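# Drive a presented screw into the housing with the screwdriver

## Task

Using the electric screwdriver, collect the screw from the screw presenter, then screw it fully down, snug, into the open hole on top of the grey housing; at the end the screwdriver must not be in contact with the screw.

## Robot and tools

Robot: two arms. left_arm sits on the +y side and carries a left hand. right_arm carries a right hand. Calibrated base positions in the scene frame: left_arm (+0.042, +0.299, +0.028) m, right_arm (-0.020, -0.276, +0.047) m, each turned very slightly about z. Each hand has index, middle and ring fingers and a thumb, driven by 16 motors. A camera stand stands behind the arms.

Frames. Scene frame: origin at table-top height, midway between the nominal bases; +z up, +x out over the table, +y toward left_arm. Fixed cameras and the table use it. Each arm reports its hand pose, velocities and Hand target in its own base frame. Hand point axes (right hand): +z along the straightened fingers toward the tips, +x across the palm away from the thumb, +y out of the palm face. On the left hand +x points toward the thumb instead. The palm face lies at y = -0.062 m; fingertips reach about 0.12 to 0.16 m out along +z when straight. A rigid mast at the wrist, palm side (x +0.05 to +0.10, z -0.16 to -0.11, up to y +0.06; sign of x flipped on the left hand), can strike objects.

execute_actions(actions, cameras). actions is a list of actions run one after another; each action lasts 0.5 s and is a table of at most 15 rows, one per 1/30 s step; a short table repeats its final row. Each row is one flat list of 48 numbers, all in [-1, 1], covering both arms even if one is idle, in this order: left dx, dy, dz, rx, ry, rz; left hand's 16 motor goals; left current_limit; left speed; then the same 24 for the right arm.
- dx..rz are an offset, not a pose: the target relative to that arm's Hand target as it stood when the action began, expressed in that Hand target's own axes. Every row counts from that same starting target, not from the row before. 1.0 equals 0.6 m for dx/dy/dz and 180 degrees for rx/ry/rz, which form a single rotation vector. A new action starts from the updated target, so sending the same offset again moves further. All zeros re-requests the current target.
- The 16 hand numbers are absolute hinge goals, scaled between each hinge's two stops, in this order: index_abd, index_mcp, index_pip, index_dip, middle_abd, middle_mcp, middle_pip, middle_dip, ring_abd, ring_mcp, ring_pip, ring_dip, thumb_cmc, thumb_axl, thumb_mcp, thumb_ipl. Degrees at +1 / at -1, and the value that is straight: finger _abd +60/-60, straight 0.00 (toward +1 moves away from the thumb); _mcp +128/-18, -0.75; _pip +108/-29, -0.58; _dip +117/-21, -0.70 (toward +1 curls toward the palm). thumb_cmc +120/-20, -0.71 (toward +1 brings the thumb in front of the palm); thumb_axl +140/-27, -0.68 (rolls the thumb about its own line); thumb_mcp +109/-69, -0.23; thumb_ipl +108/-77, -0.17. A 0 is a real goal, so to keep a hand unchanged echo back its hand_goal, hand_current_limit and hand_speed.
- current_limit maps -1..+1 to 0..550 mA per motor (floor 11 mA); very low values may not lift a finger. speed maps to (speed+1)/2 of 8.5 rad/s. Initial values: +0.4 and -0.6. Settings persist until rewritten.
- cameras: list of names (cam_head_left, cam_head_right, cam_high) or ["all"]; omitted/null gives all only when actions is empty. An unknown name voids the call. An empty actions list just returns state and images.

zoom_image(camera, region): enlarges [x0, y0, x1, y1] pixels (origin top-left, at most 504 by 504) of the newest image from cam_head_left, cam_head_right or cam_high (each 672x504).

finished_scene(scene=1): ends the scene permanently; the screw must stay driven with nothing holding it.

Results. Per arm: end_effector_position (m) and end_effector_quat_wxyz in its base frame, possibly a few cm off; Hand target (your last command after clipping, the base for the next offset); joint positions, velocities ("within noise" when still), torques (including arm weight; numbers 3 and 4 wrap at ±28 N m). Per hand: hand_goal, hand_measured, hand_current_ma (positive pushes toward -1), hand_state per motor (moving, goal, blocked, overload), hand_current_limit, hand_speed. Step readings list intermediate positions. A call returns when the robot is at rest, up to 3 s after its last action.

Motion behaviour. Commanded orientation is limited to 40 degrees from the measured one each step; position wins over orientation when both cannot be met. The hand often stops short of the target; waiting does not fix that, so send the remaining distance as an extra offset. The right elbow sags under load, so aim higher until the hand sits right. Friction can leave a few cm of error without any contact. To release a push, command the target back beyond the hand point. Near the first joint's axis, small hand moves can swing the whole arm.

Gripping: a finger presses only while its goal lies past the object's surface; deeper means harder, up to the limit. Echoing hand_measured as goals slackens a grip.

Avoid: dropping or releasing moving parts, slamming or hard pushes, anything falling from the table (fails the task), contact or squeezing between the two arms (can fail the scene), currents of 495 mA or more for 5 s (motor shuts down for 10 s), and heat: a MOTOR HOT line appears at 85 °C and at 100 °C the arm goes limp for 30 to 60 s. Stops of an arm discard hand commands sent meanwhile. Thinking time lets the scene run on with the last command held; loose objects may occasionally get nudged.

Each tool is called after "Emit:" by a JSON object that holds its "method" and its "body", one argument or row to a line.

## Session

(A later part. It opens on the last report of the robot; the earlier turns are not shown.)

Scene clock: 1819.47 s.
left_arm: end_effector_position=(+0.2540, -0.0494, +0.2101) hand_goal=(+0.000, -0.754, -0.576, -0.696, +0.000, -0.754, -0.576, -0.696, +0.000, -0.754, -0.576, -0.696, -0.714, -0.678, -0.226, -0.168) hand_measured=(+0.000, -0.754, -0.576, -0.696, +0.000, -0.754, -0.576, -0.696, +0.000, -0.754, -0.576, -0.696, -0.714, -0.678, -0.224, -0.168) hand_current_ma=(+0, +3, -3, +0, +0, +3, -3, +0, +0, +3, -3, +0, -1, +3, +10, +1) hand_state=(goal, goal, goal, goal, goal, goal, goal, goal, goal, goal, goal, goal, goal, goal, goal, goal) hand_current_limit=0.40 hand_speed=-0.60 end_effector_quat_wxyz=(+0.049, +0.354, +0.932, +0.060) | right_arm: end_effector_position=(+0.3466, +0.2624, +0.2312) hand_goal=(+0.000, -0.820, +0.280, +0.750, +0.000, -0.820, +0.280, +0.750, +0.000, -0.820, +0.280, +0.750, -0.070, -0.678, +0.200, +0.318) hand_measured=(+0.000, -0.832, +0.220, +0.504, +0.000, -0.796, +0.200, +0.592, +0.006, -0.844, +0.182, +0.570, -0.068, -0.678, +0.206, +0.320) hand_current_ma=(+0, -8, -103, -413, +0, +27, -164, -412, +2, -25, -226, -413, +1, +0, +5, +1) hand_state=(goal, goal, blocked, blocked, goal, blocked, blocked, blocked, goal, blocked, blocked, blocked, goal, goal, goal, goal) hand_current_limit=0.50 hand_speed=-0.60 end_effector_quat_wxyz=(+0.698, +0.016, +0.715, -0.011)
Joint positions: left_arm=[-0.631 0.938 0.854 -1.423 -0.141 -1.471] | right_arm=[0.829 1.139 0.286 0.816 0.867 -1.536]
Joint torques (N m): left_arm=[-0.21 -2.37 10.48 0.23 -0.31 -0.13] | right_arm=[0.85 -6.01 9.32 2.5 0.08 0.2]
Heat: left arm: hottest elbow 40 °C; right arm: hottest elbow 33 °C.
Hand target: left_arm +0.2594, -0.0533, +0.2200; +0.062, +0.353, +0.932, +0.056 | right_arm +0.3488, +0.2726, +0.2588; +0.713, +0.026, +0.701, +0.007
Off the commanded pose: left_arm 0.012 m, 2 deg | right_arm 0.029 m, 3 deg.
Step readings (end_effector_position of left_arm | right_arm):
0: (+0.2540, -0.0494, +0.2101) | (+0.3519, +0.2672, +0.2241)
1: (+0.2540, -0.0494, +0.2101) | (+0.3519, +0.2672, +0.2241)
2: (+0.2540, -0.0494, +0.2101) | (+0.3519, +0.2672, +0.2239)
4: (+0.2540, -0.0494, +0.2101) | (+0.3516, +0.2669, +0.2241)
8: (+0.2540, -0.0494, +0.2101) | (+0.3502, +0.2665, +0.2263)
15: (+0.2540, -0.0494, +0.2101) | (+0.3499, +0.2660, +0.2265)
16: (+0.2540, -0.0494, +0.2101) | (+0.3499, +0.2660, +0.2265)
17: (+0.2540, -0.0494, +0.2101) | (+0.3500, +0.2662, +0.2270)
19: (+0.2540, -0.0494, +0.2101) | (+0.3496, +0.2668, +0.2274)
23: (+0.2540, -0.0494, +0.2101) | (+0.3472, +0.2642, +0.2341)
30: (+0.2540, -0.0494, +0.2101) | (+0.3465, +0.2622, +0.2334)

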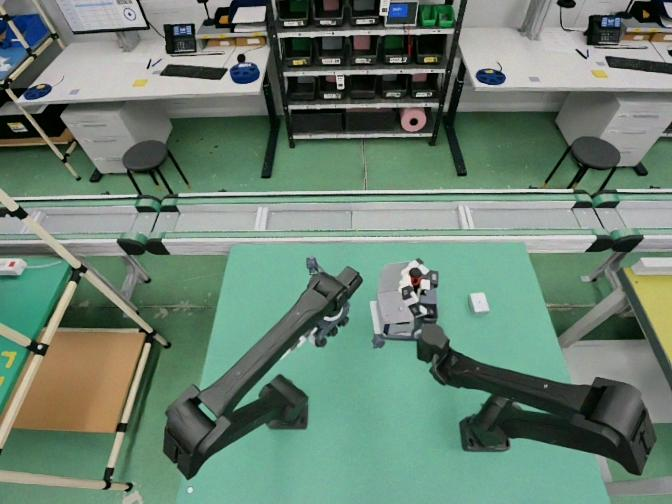

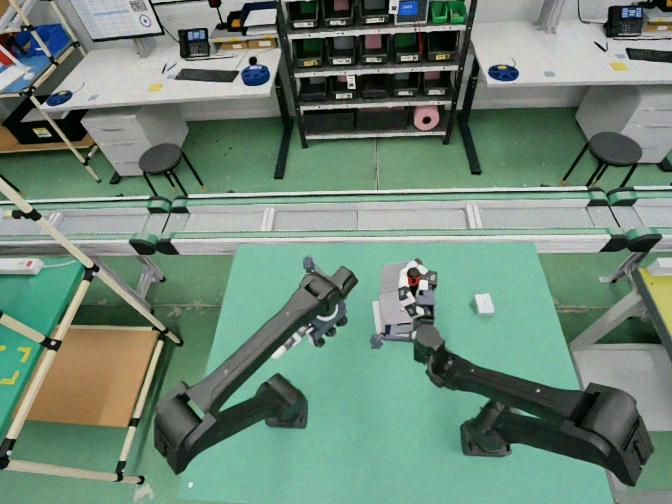

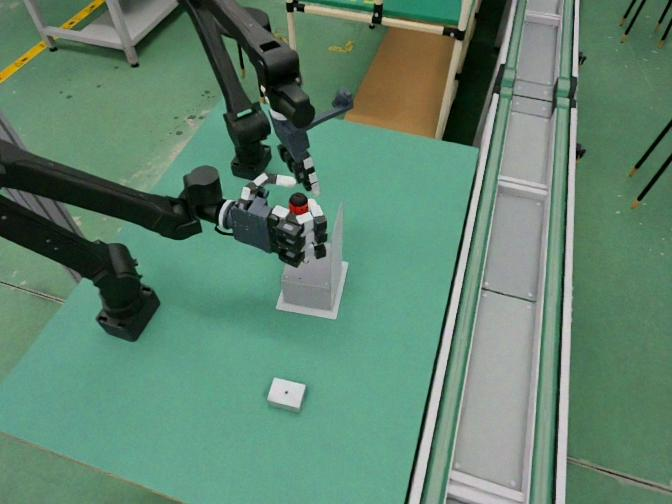

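Emit:
{"method": "zoom_image", "body": {
  "camera": "cam_high",
  "region": [298, 252, 314, 268]
}}

Emit:
{"method": "zoom_image", "body": {
  "camera": "cam_head_left",
  "region": [393, 301, 409, 317]
}}

Emit:
{"method": "zoom_image", "body": {
  "camera": "cam_head_right",
  "region": [392, 300, 412, 320]
}}

Scaled by 31.500 from the camera's 672x504 image, which has a finer 960x720 frame.

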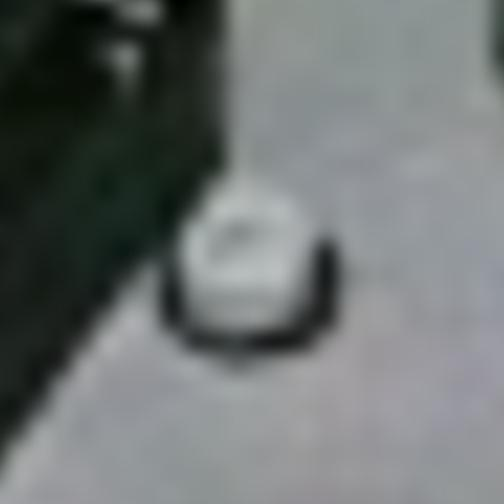

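Scaled by 31.500 from the camera's 672x504 image, which has a finer 960x720 frame.

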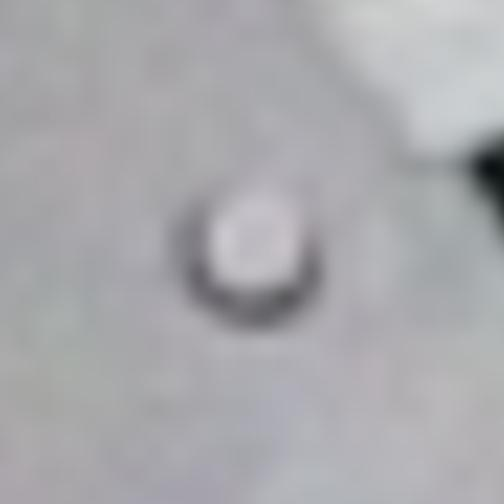

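Scaled by 25.200 from the camera's 672x504 image, which has a finer 960x720 frame.

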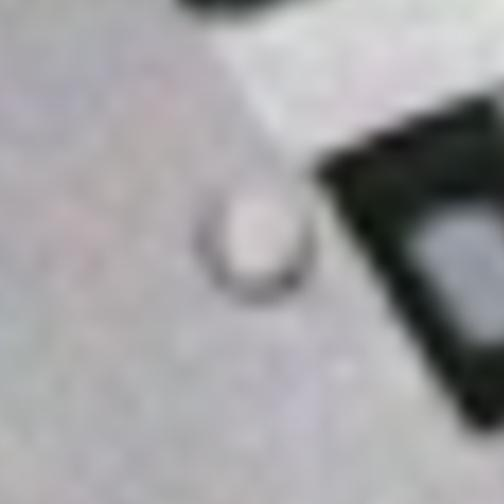

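Emit:
{"method": "execute_actions", "body": {
  "actions": [
    [[0,0,0,0,0,0,0,-0.754,-0.576,-0.696,0,-0.754,-0.576,-0.696,0,-0.754,-0.576,-0.696,-0.714,-0.678,-0.226,-0.168,0.4,-0.6, -0.06,0.0015,0.0005,0,0,0,0,-0.82,0.28,0.75,0,-0.82,0.28,0.75,0,-0.82,0.28,0.75,-0.07,-0.678,0.2,0.319,0.5,-0.6]]
  ],
  "cameras": ["all"]
}}

Emit:
{"method": "zoom_image", "body": {
  "camera": "cam_high",
  "region": [298, 252, 314, 268]
}}

Emit:
{"method": "zoom_image", "body": {
  "camera": "cam_head_left",
  "region": [393, 301, 409, 317]
}}

Emit:
{"method": "zoom_image", "body": {
  "camera": "cam_high",
  "region": [270, 225, 340, 295]
}}

Scene clock: 1841.50 s.
left_arm: end_effector_position=(+0.2540, -0.0494, +0.2101) hand_goal=(+0.000, -0.754, -0.576, -0.696, +0.000, -0.754, -0.576, -0.696, +0.000, -0.754, -0.576, -0.696, -0.714, -0.678, -0.226, -0.168) hand_measured=(+0.000, -0.754, -0.576, -0.696, +0.000, -0.754, -0.576, -0.696, +0.000, -0.754, -0.576, -0.696, -0.714, -0.678, -0.224, -0.168) hand_current_ma=(+0, +3, -3, +0, +0, +3, -3, +0, +0, +3, -3, +0, -1, +3, +10, +1) hand_state=(goal, goal, goal, goal, goal, goal, goal, goal, goal, goal, goal, goal, goal, goal, goal, goal) hand_current_limit=0.40 hand_speed=-0.60 end_effector_quat_wxyz=(+0.049, +0.354, +0.932, +0.060) | right_arm: end_effector_position=(+0.3399, +0.2554, +0.2480) hand_goal=(+0.000, -0.820, +0.280, +0.750, +0.000, -0.820, +0.280, +0.750, +0.000, -0.820, +0.280, +0.750, -0.070, -0.678, +0.200, +0.318) hand_measured=(+0.000, -0.832, +0.220, +0.504, +0.000, -0.796, +0.200, +0.592, +0.006, -0.844, +0.182, +0.570, -0.068, -0.678, +0.206, +0.320) hand_current_ma=(+0, -8, -103, -413, +0, +27, -164, -412, +2, -25, -226, -412, +1, +0, +5, +1) hand_state=(goal, goal, blocked, blocked, goal, blocked, blocked, blocked, goal, blocked, blocked, blocked, goal, goal, goal, goal) hand_current_limit=0.50 hand_speed=-0.60 end_effector_quat_wxyz=(+0.692, +0.005, +0.722, -0.022)
Joint positions: left_arm=[-0.631 0.938 0.854 -1.423 -0.141 -1.471] | right_arm=[0.829 0.998 0.299 0.633 0.867 -1.546]
Joint torques (N m): left_arm=[-0.44 -2.84 10.5 0.18 -0.32 -0.11] | right_arm=[1.32 -6.01 12.74 2.26 0.05 0.26]
Heat: left arm: hottest elbow 40 °C; right arm: hottest elbow 33 °C.
Hand target: left_arm +0.2594, -0.0533, +0.2200; +0.062, +0.353, +0.932, +0.056 | right_arm +0.3485, +0.2718, +0.2948; +0.713, +0.026, +0.701, +0.007
Off the commanded pose: left_arm 0.012 m, 2 deg | right_arm 0.050 m, 5 deg.
Step readings (end_effector_position of left_arm | right_arm):
0: (+0.2540, -0.0494, +0.2101) | (+0.3466, +0.2624, +0.2312)
1: (+0.2540, -0.0494, +0.2101) | (+0.3466, +0.2624, +0.2309)
2: (+0.2540, -0.0494, +0.2101) | (+0.3463, +0.2621, +0.2300)
4: (+0.2540, -0.0494, +0.2101) | (+0.3446, +0.2605, +0.2306)
8: (+0.2540, -0.0494, +0.2101) | (+0.3398, +0.2553, +0.2446)
15: (+0.2540, -0.0494, +0.2101) | (+0.3398, +0.2553, +0.2509)

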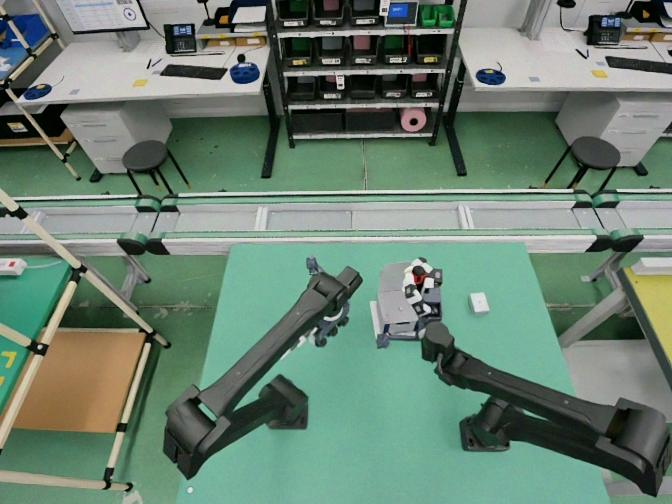

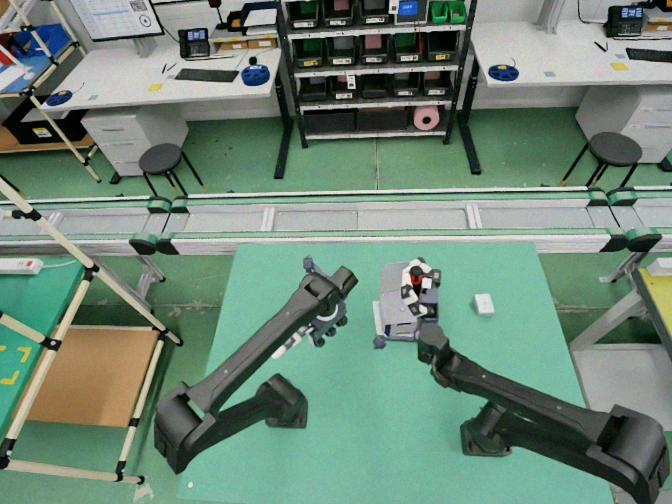

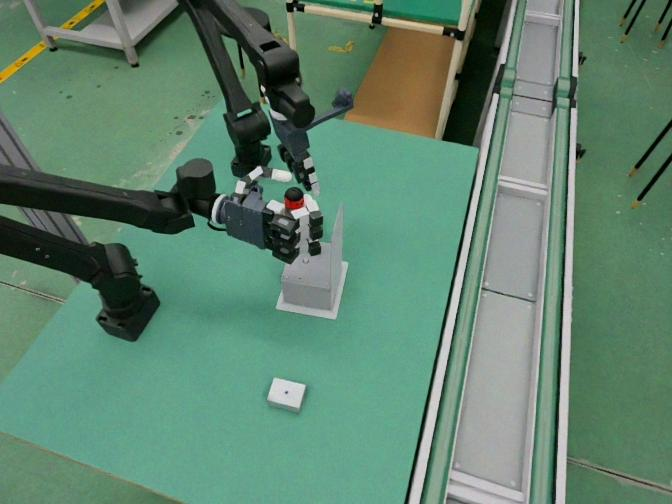

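Scaled by 31.500 from the camera's 672x504 image, which has a finer 960x720 frame.

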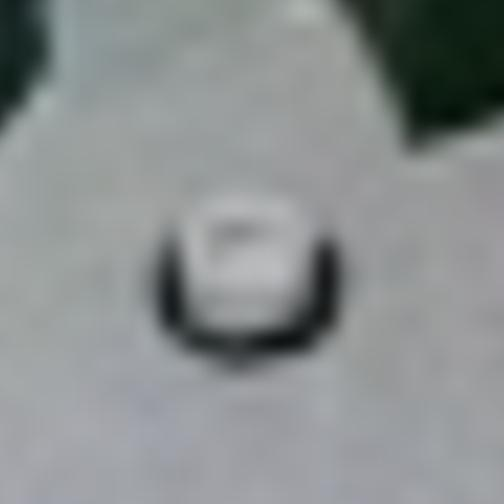

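Scaled by 31.500 from the camera's 672x504 image, which has a finer 960x720 frame.

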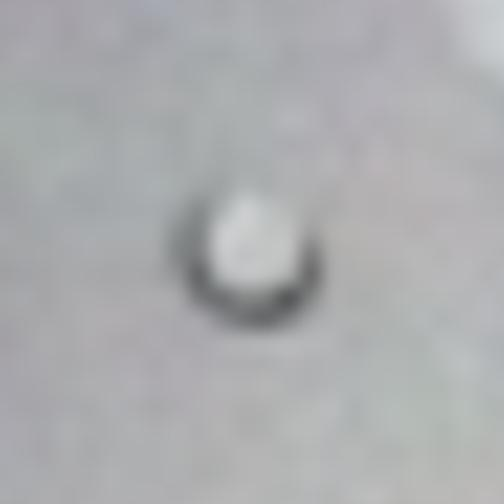

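Scaled by 7.200 from the camera's 672x504 image, which has a finer 960x720 frame.

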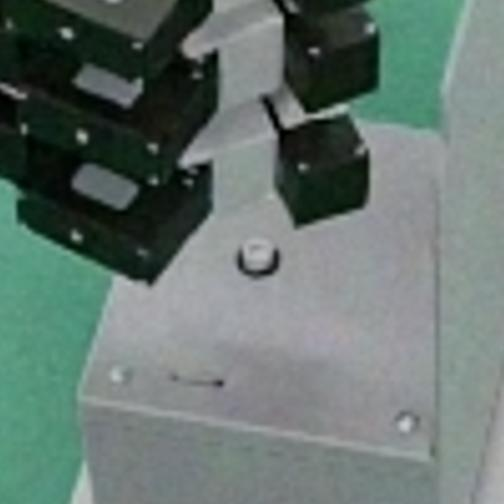

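Emit:
{"method": "zoom_image", "body": {
  "camera": "cam_head_left",
  "region": [398, 252, 448, 302]
}}

Emit:
{"method": "zoom_image", "body": {
  "camera": "cam_head_right",
  "region": [398, 252, 448, 302]
}}

Emit:
{"method": "zoom_image", "body": {
  "camera": "cam_high",
  "region": [260, 180, 340, 260]
}}

Scaled by 10.080 from the camera's 672x504 image, which has a finer 960x720 frame.

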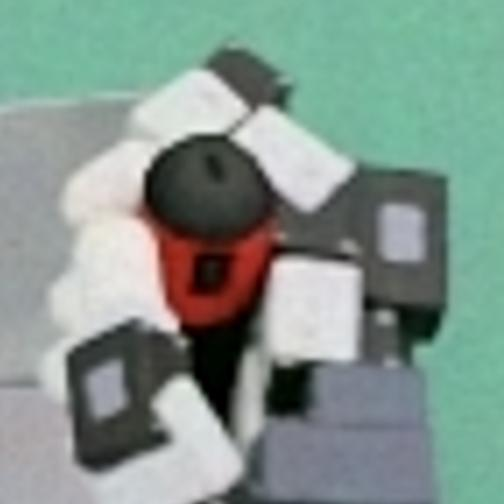

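Scaled by 10.080 from the camera's 672x504 image, which has a finer 960x720 frame.

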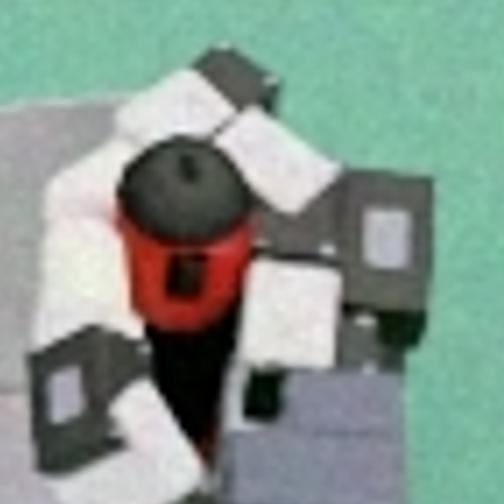

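Scaled by 6.300 from the camera's 672x504 image, which has a finer 960x720 frame.

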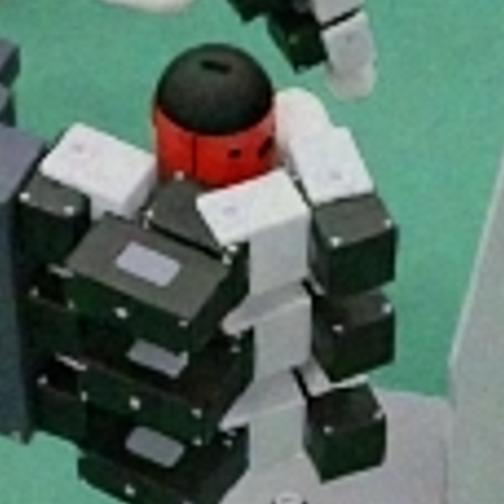

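Emit:
{"method": "execute_actions", "body": {
  "actions": [
    [[0,0,0,0,0,0,0,-0.754,-0.576,-0.696,0,-0.754,-0.576,-0.696,0,-0.754,-0.576,-0.696,-0.714,-0.678,-0.226,-0.168,0.4,-0.6, 0.021,0.019,0,0,0,0,0,-0.82,0.28,0.75,0,-0.82,0.28,0.75,0,-0.82,0.28,0.75,-0.243,-0.678,0.05,0.643,0.6,-0.6]],
    [[0,0,0,0,0,0,0,-0.754,-0.576,-0.696,0,-0.754,-0.576,-0.696,0,-0.754,-0.576,-0.696,-0.714,-0.678,-0.226,-0.168,0.4,-0.6, 0.02,0,0,0,0,0,0,-0.82,0.28,0.75,0,-0.82,0.28,0.75,0,-0.82,0.28,0.75,-0.243,-0.678,0.281,0.643,0.6,-0.6]]
  ],
  "cameras": ["all"]
}}

Emit:
{"method": "zoom_image", "body": {
  "camera": "cam_high",
  "region": [294, 244, 318, 268]
}}

Emit:
{"method": "zoom_image", "body": {
  "camera": "cam_head_left",
  "region": [388, 296, 412, 320]
}}

Emit:
{"method": "zoom_image", "body": {
  "camera": "cam_head_left",
  "region": [395, 252, 435, 292]
}}

Scene clock: 1900.33 s.
left_arm: end_effector_position=(+0.2540, -0.0494, +0.2101) hand_goal=(+0.000, -0.754, -0.576, -0.696, +0.000, -0.754, -0.576, -0.696, +0.000, -0.754, -0.576, -0.696, -0.714, -0.678, -0.226, -0.168) hand_measured=(+0.000, -0.754, -0.576, -0.696, +0.000, -0.754, -0.576, -0.696, +0.000, -0.754, -0.576, -0.696, -0.714, -0.678, -0.224, -0.168) hand_current_ma=(+0, +3, -3, +0, +0, +3, -3, +0, +0, +3, -3, +0, -1, +3, +10, +1) hand_state=(goal, goal, goal, goal, goal, goal, goal, goal, goal, goal, goal, goal, goal, goal, goal, goal) hand_current_limit=0.40 hand_speed=-0.60 end_effector_quat_wxyz=(+0.049, +0.354, +0.932, +0.060) | right_arm: end_effector_position=(+0.3418, +0.2682, +0.2318) hand_goal=(+0.000, -0.820, +0.280, +0.750, +0.000, -0.820, +0.280, +0.750, +0.000, -0.820, +0.280, +0.750, -0.244, -0.678, +0.280, +0.642) hand_measured=(+0.000, -0.832, +0.220, +0.504, +0.000, -0.796, +0.200, +0.592, +0.006, -0.844, +0.182, +0.572, -0.236, -0.678, +0.280, +0.640) hand_current_ma=(+0, -8, -103, -440, +0, +27, -164, -440, +2, -25, -226, -440, +4, +0, +0, +0) hand_state=(goal, goal, blocked, blocked, goal, blocked, blocked, blocked, goal, blocked, blocked, blocked, goal, goal, goal, goal) hand_current_limit=0.60 hand_speed=-0.60 end_effector_quat_wxyz=(+0.691, +0.003, +0.722, -0.023)
Joint positions: left_arm=[-0.631 0.938 0.854 -1.423 -0.141 -1.471] | right_arm=[0.858 1.102 0.299 0.734 0.894 -1.546]
Joint torques (N m): left_arm=[-0.21 -2.37 10.41 0.2 -0.31 -0.13] | right_arm=[1.14 -4.84 11.07 3.7 0.16 0.24]
Heat: left arm: hottest elbow 40 °C; right arm: hottest elbow 43 °C.
Hand target: left_arm +0.2594, -0.0533, +0.2200; +0.062, +0.353, +0.932, +0.056 | right_arm +0.3492, +0.2844, +0.2707; +0.713, +0.025, +0.701, +0.007
Off the commanded pose: left_arm 0.012 m, 2 deg | right_arm 0.043 m, 5 deg.
Step readings (end_effector_position of left_arm | right_arm):
0: (+0.2540, -0.0494, +0.2101) | (+0.3399, +0.2554, +0.2479)
1: (+0.2540, -0.0494, +0.2101) | (+0.3399, +0.2553, +0.2479)
2: (+0.2540, -0.0494, +0.2101) | (+0.3400, +0.2552, +0.2475)
4: (+0.2540, -0.0494, +0.2101) | (+0.3401, +0.2559, +0.2454)
8: (+0.2540, -0.0494, +0.2101) | (+0.3394, +0.2624, +0.2358)
15: (+0.2540, -0.0494, +0.2101) | (+0.3389, +0.2651, +0.2338)
16: (+0.2540, -0.0494, +0.2101) | (+0.3389, +0.2651, +0.2342)
17: (+0.2540, -0.0494, +0.2101) | (+0.3390, +0.2651, +0.2349)
19: (+0.2540, -0.0494, +0.2101) | (+0.3397, +0.2657, +0.2357)
23: (+0.2540, -0.0494, +0.2101) | (+0.3412, +0.2675, +0.2319)
30: (+0.2540, -0.0494, +0.2101) | (+0.3418, +0.2682, +0.2311)

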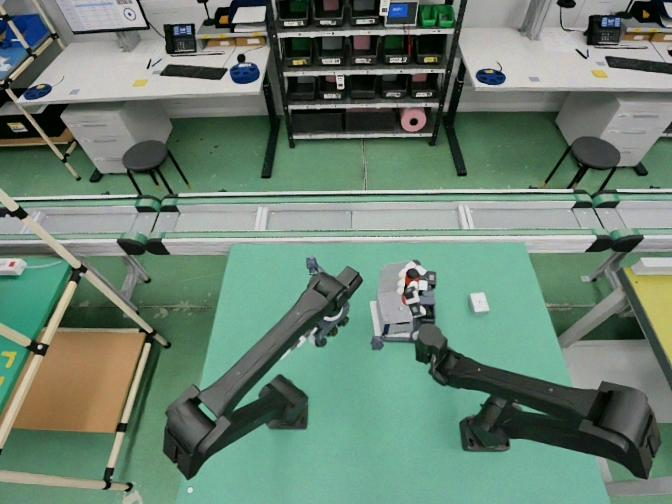

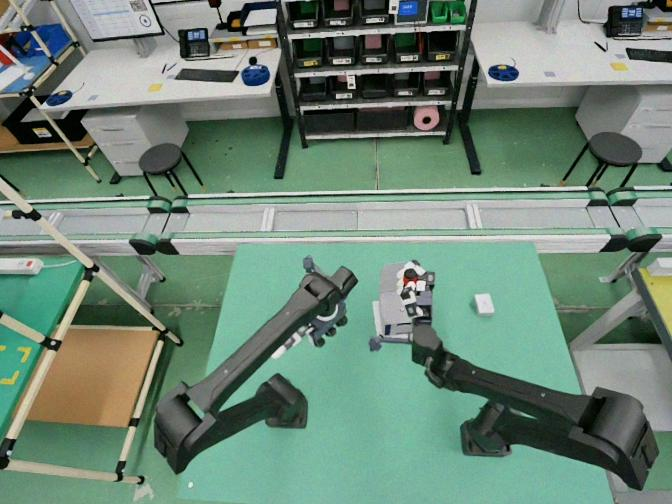

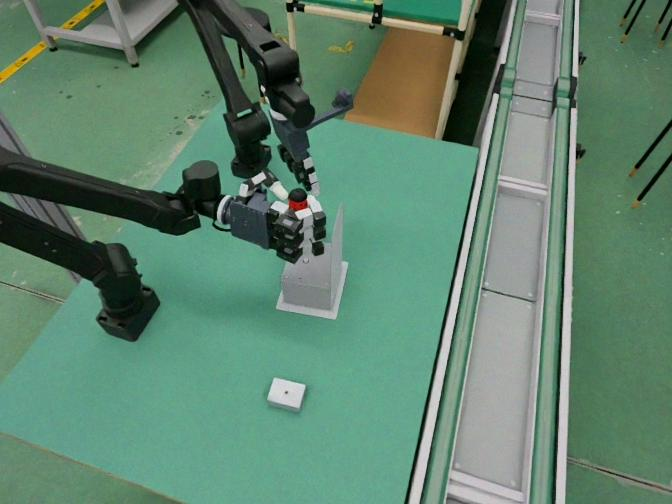

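Scaled by 21.000 from the camera's 672x504 image, which has a finer 960x720 frame.

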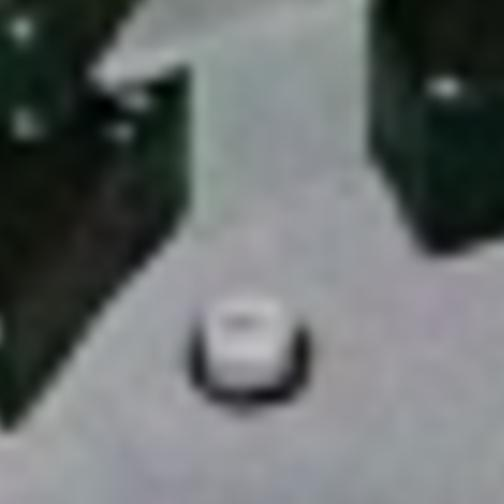

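Scaled by 21.000 from the camera's 672x504 image, which has a finer 960x720 frame.

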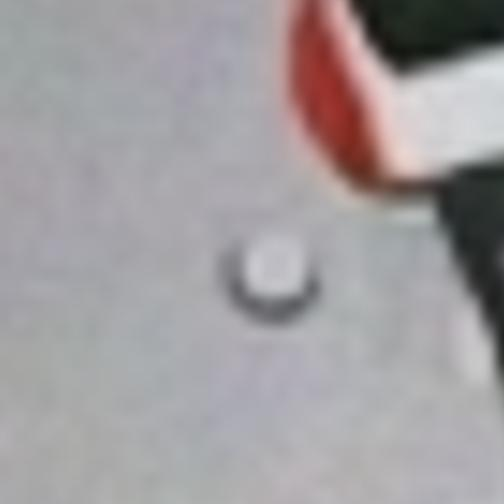

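Scaled by 12.600 from the camera's 672x504 image, which has a finer 960x720 frame.

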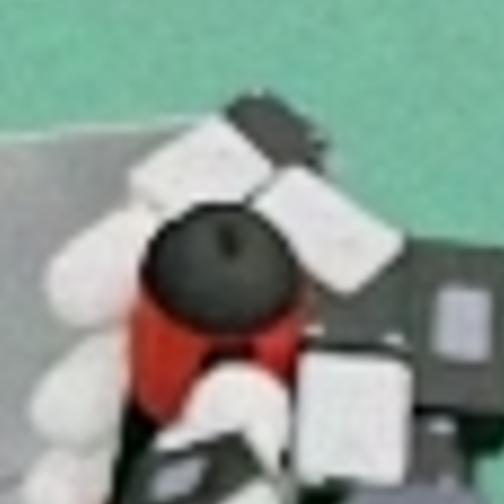

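Emit:
{"method": "zoom_image", "body": {
  "camera": "cam_head_left",
  "region": [396, 298, 414, 316]
}}

Emit:
{"method": "zoom_image", "body": {
  "camera": "cam_head_right",
  "region": [392, 292, 416, 316]
}}

Emit:
{"method": "zoom_image", "body": {
  "camera": "cam_high",
  "region": [292, 246, 310, 264]
}}

Scaled by 28.000 from the camera's 672x504 image, which has a finer 960x720 frame.

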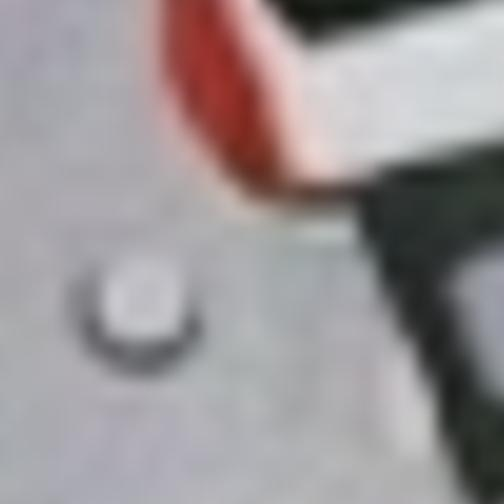

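Scaled by 21.000 from the camera's 672x504 image, which has a finer 960x720 frame.

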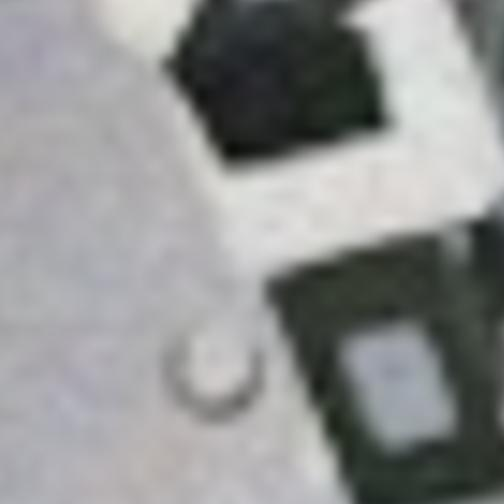

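Scaled by 28.000 from the camera's 672x504 image, which has a finer 960x720 frame.

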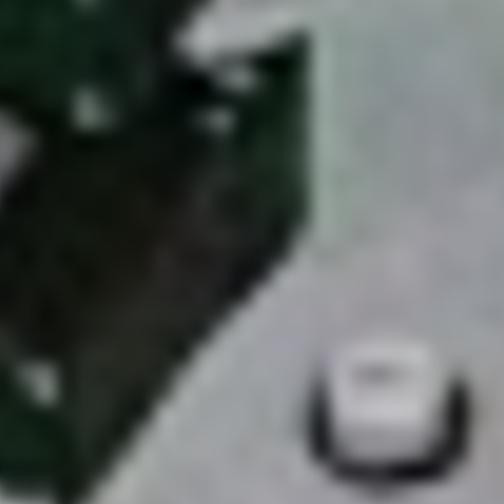

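Emit:
{"method": "execute_actions", "body": {
  "actions": [
    [[0,0,0,0,0,0,0,-0.754,-0.576,-0.696,0,-0.754,-0.576,-0.696,0,-0.754,-0.576,-0.696,-0.714,-0.678,-0.226,-0.168,0.4,-0.6, -0.012,-0.006,0.008,0,-0.009,0,0,-0.82,0.28,0.75,0,-0.82,0.28,0.75,0,-0.82,0.28,0.75,-0.243,-0.678,0.281,0.643,0.6,-0.6]]
  ],
  "cameras": ["all"]
}}

Emit:
{"method": "zoom_image", "body": {
  "camera": "cam_high",
  "region": [292, 240, 318, 266]
}}

Emit:
{"method": "zoom_image", "body": {
  "camera": "cam_head_left",
  "region": [392, 292, 416, 316]
}}

Scene clock: 1946.13 s.
left_arm: end_effector_position=(+0.2540, -0.0494, +0.2101) hand_goal=(+0.000, -0.754, -0.576, -0.696, +0.000, -0.754, -0.576, -0.696, +0.000, -0.754, -0.576, -0.696, -0.714, -0.678, -0.226, -0.168) hand_measured=(+0.000, -0.754, -0.576, -0.696, +0.000, -0.754, -0.576, -0.696, +0.000, -0.754, -0.576, -0.696, -0.714, -0.678, -0.224, -0.168) hand_current_ma=(+0, +3, -3, +0, +0, +3, -3, +0, +0, +3, -3, +0, -1, +3, +10, +1) hand_state=(goal, goal, goal, goal, goal, goal, goal, goal, goal, goal, goal, goal, goal, goal, goal, goal) hand_current_limit=0.40 hand_speed=-0.60 end_effector_quat_wxyz=(+0.049, +0.354, +0.932, +0.060) | right_arm: end_effector_position=(+0.3402, +0.2719, +0.2403) hand_goal=(+0.000, -0.820, +0.280, +0.750, +0.000, -0.820, +0.280, +0.750, +0.000, -0.820, +0.280, +0.750, -0.244, -0.678, +0.280, +0.642) hand_measured=(+0.000, -0.832, +0.220, +0.504, +0.000, -0.796, +0.200, +0.592, +0.006, -0.844, +0.182, +0.572, -0.236, -0.678, +0.280, +0.640) hand_current_ma=(+0, -8, -103, -440, +0, +27, -164, -440, +2, -25, -226, -440, +4, +0, +0, +0) hand_state=(goal, goal, blocked, blocked, goal, blocked, blocked, blocked, goal, blocked, blocked, blocked, goal, goal, goal, goal) hand_current_limit=0.60 hand_speed=-0.60 end_effector_quat_wxyz=(+0.702, +0.001, +0.712, -0.012)
Joint positions: left_arm=[-0.631 0.938 0.854 -1.423 -0.141 -1.471] | right_arm=[0.858 1.108 0.299 0.785 0.876 -1.57]
Joint torques (N m): left_arm=[-0.79 -2.61 10.5 0.23 -0.29 -0.12] | right_arm=[-0.5 -4.84 11.1 3.73 -0.12 0.12]
Heat: left arm: hottest elbow 41 °C; right arm: hottest elbow 43 °C.
Hand target: left_arm +0.2594, -0.0533, +0.2200; +0.062, +0.353, +0.932, +0.056 | right_arm +0.3538, +0.2802, +0.2779; +0.722, +0.026, +0.691, +0.006
Off the commanded pose: left_arm 0.012 m, 2 deg | right_arm 0.041 m, 5 deg.
Step readings (end_effector_position of left_arm | right_arm):
0: (+0.2540, -0.0494, +0.2101) | (+0.3418, +0.2682, +0.2319)
1: (+0.2540, -0.0494, +0.2101) | (+0.3418, +0.2682, +0.2320)
2: (+0.2540, -0.0494, +0.2101) | (+0.3416, +0.2685, +0.2327)
4: (+0.2540, -0.0494, +0.2101) | (+0.3410, +0.2698, +0.2354)
8: (+0.2540, -0.0494, +0.2101) | (+0.3402, +0.2711, +0.2403)
15: (+0.2540, -0.0494, +0.2101) | (+0.3402, +0.2718, +0.2405)

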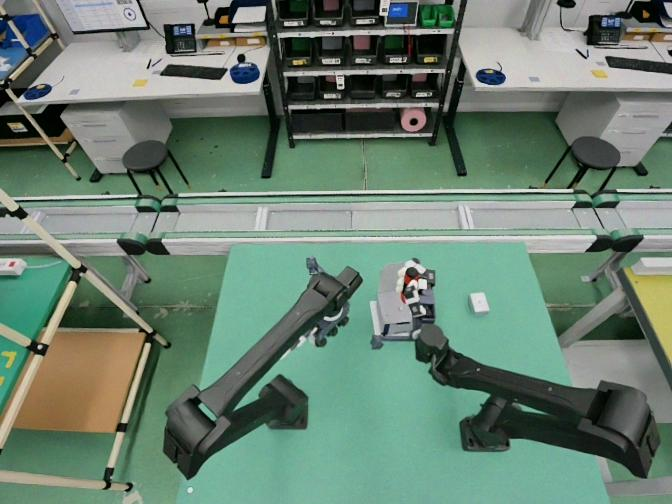

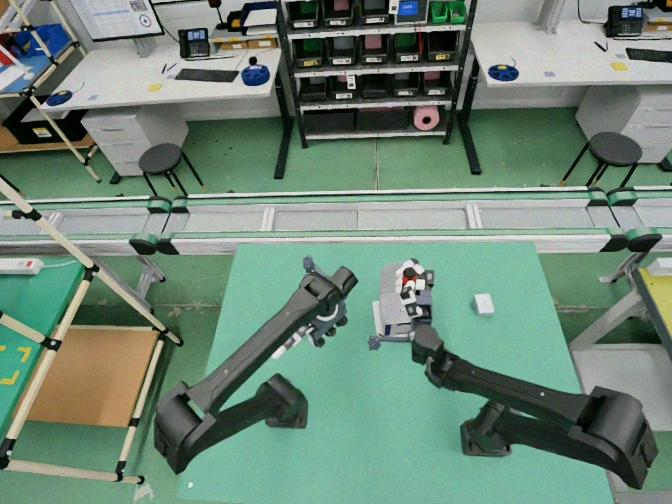

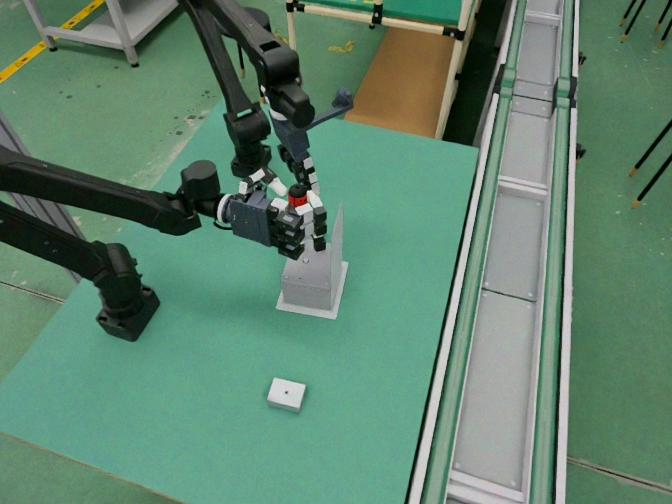

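Scaled by 19.385 from the camera's 672x504 image, which has a finer 960x720 frame.

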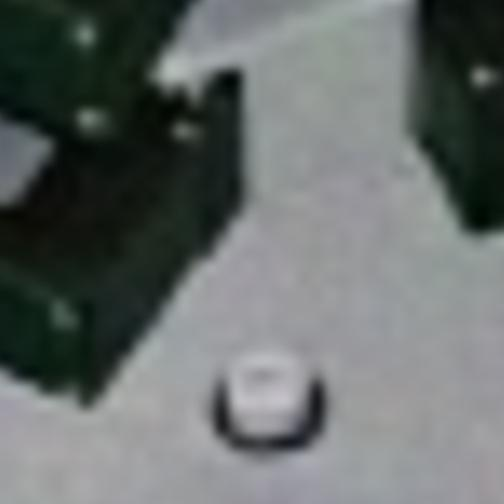

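Scaled by 21.000 from the camera's 672x504 image, which has a finer 960x720 frame.

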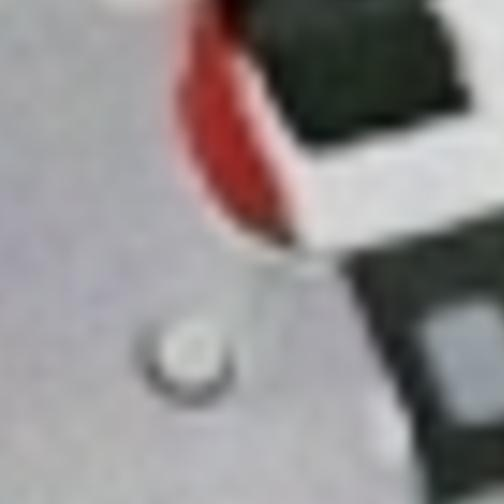

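Emit:
{"method": "zoom_image", "body": {
  "camera": "cam_high",
  "region": [294, 248, 308, 262]
}}

Emit:
{"method": "zoom_image", "body": {
  "camera": "cam_head_left",
  "region": [397, 299, 411, 313]
}}

Emit:
{"method": "zoom_image", "body": {
  "camera": "cam_head_right",
  "region": [394, 296, 414, 316]
}}

Scaled by 36.000 from the camera's 672x504 image, which has a finer 960x720 frame.

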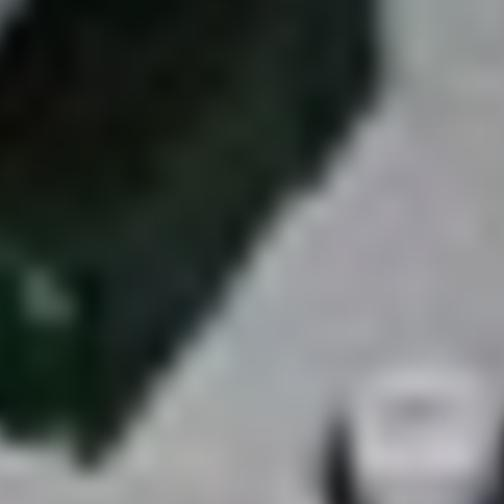

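Scaled by 36.000 from the camera's 672x504 image, which has a finer 960x720 frame.

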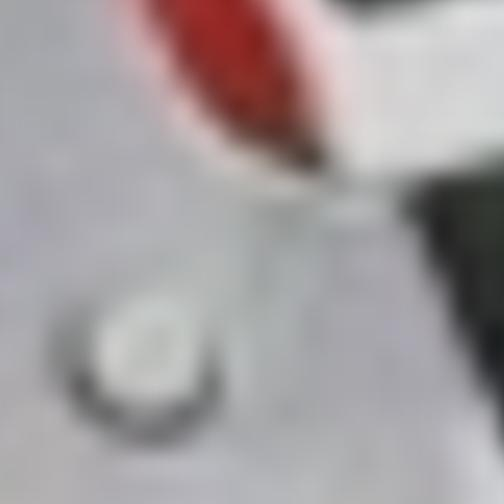

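Scaled by 25.200 from the camera's 672x504 image, which has a finer 960x720 frame.

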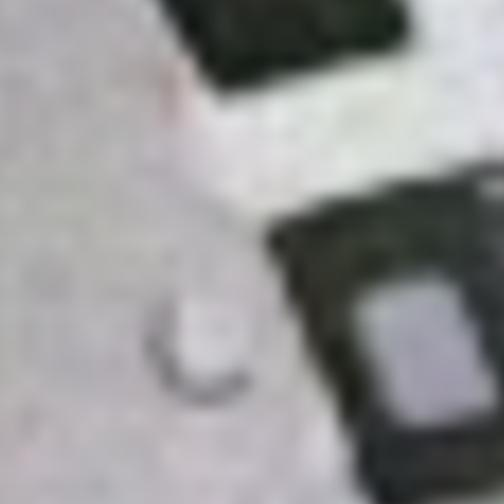

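Emit:
{"method": "execute_actions", "body": {
  "actions": [
    [[0,0,0,0,0,0,0,-0.754,-0.576,-0.696,0,-0.754,-0.576,-0.696,0,-0.754,-0.576,-0.696,-0.714,-0.678,-0.226,-0.168,0.4,-0.6, 0.016,0.012,0,0,0,0,0,-0.82,0.28,0.75,0,-0.82,0.28,0.75,0,-0.82,0.28,0.75,-0.243,-0.678,0.281,0.643,0.6,-0.6]]
  ],
  "cameras": ["all"]
}}

Emit:
{"method": "zoom_image", "body": {
  "camera": "cam_high",
  "region": [294, 244, 312, 262]
}}

Emit:
{"method": "zoom_image", "body": {
  "camera": "cam_head_left",
  "region": [395, 299, 409, 313]
}}

Scene clock: 1962.40 s.
left_arm: end_effector_position=(+0.2540, -0.0494, +0.2101) hand_goal=(+0.000, -0.754, -0.576, -0.696, +0.000, -0.754, -0.576, -0.696, +0.000, -0.754, -0.576, -0.696, -0.714, -0.678, -0.226, -0.168) hand_measured=(+0.000, -0.754, -0.576, -0.696, +0.000, -0.754, -0.576, -0.696, +0.000, -0.754, -0.576, -0.696, -0.714, -0.678, -0.224, -0.168) hand_current_ma=(+0, +3, -3, +0, +0, +3, -3, +0, +0, +3, -3, +0, -1, +3, +10, +1) hand_state=(goal, goal, goal, goal, goal, goal, goal, goal, goal, goal, goal, goal, goal, goal, goal, goal) hand_current_limit=0.40 hand_speed=-0.60 end_effector_quat_wxyz=(+0.049, +0.354, +0.932, +0.060) | right_arm: end_effector_position=(+0.3446, +0.2739, +0.2298) hand_goal=(+0.000, -0.820, +0.280, +0.750, +0.000, -0.820, +0.280, +0.750, +0.000, -0.820, +0.280, +0.750, -0.244, -0.678, +0.280, +0.642) hand_measured=(+0.000, -0.832, +0.220, +0.504, +0.000, -0.796, +0.200, +0.592, +0.006, -0.844, +0.182, +0.572, -0.236, -0.678, +0.280, +0.640) hand_current_ma=(+0, -8, -103, -440, +0, +27, -164, -440, +2, -25, -226, -440, +4, +0, +0, +0) hand_state=(goal, goal, blocked, blocked, goal, blocked, blocked, blocked, goal, blocked, blocked, blocked, goal, goal, goal, goal) hand_current_limit=0.60 hand_speed=-0.60 end_effector_quat_wxyz=(+0.701, +0.003, +0.713, -0.018)
Joint positions: left_arm=[-0.631 0.938 0.854 -1.423 -0.141 -1.471] | right_arm=[0.858 1.166 0.299 0.839 0.887 -1.57]
Joint torques (N m): left_arm=[-0.44 -2.61 10.4 0.28 -0.3 -0.11] | right_arm=[1.2 -5.77 10.8 3.47 0.09 0.13]
Heat: left arm: hottest elbow 41 °C; right arm: hottest elbow 43 °C.
Hand target: left_arm +0.2594, -0.0533, +0.2200; +0.062, +0.353, +0.932, +0.056 | right_arm +0.3544, +0.2879, +0.2685; +0.722, +0.026, +0.691, +0.006
Off the commanded pose: left_arm 0.012 m, 2 deg | right_arm 0.042 m, 5 deg.
Step readings (end_effector_position of left_arm | right_arm):
0: (+0.2540, -0.0494, +0.2101) | (+0.3402, +0.2720, +0.2403)
1: (+0.2540, -0.0494, +0.2101) | (+0.3402, +0.2720, +0.2403)
2: (+0.2540, -0.0494, +0.2101) | (+0.3404, +0.2720, +0.2404)
4: (+0.2540, -0.0494, +0.2101) | (+0.3417, +0.2720, +0.2390)
8: (+0.2540, -0.0494, +0.2101) | (+0.3440, +0.2735, +0.2304)
15: (+0.2540, -0.0494, +0.2101) | (+0.3446, +0.2739, +0.2294)

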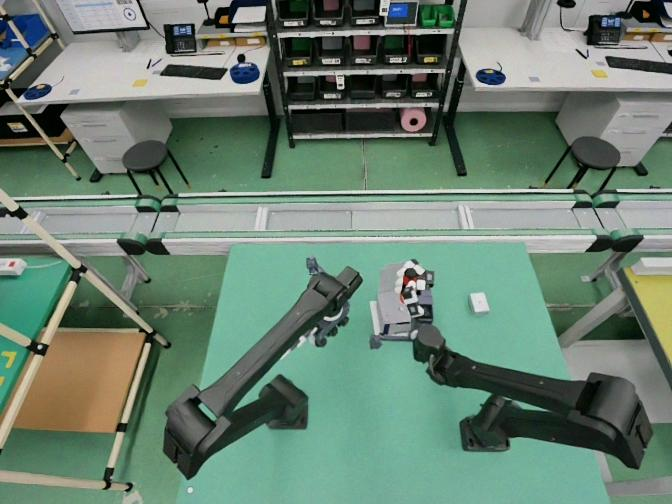

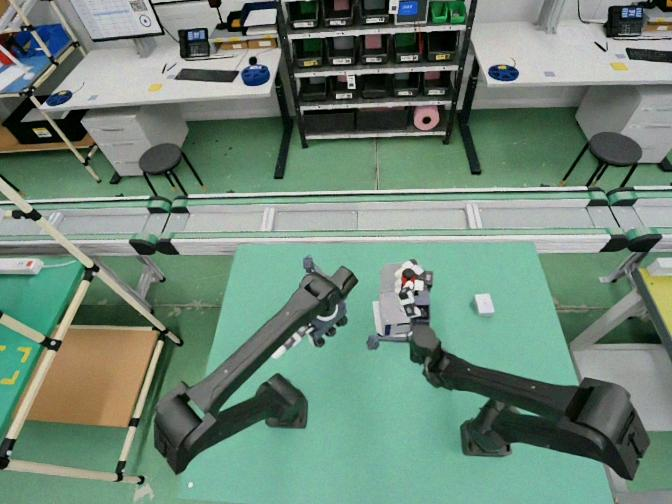

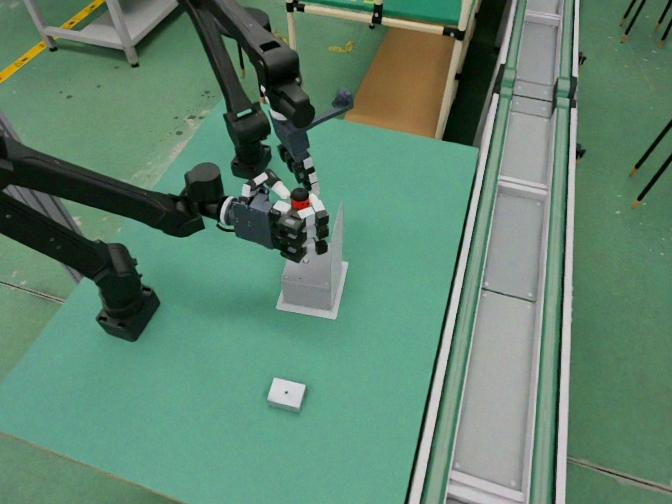

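Scaled by 28.000 from the camera's 672x504 image, which has a finer 960x720 frame.

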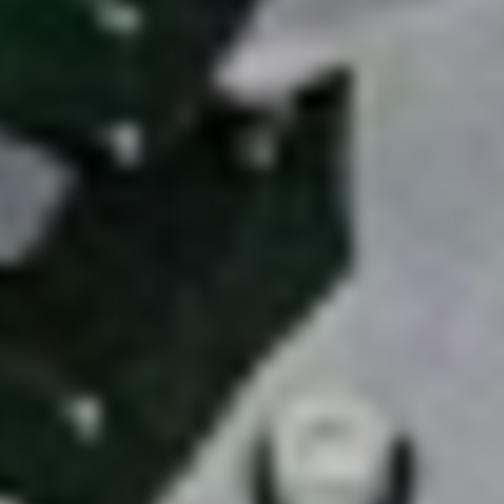

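Scaled by 36.000 from the camera's 672x504 image, which has a finer 960x720 frame.

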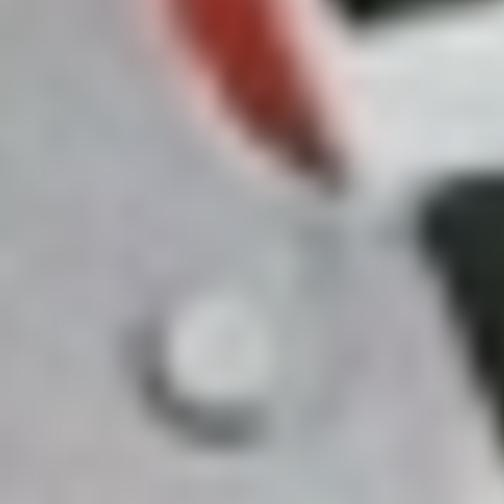

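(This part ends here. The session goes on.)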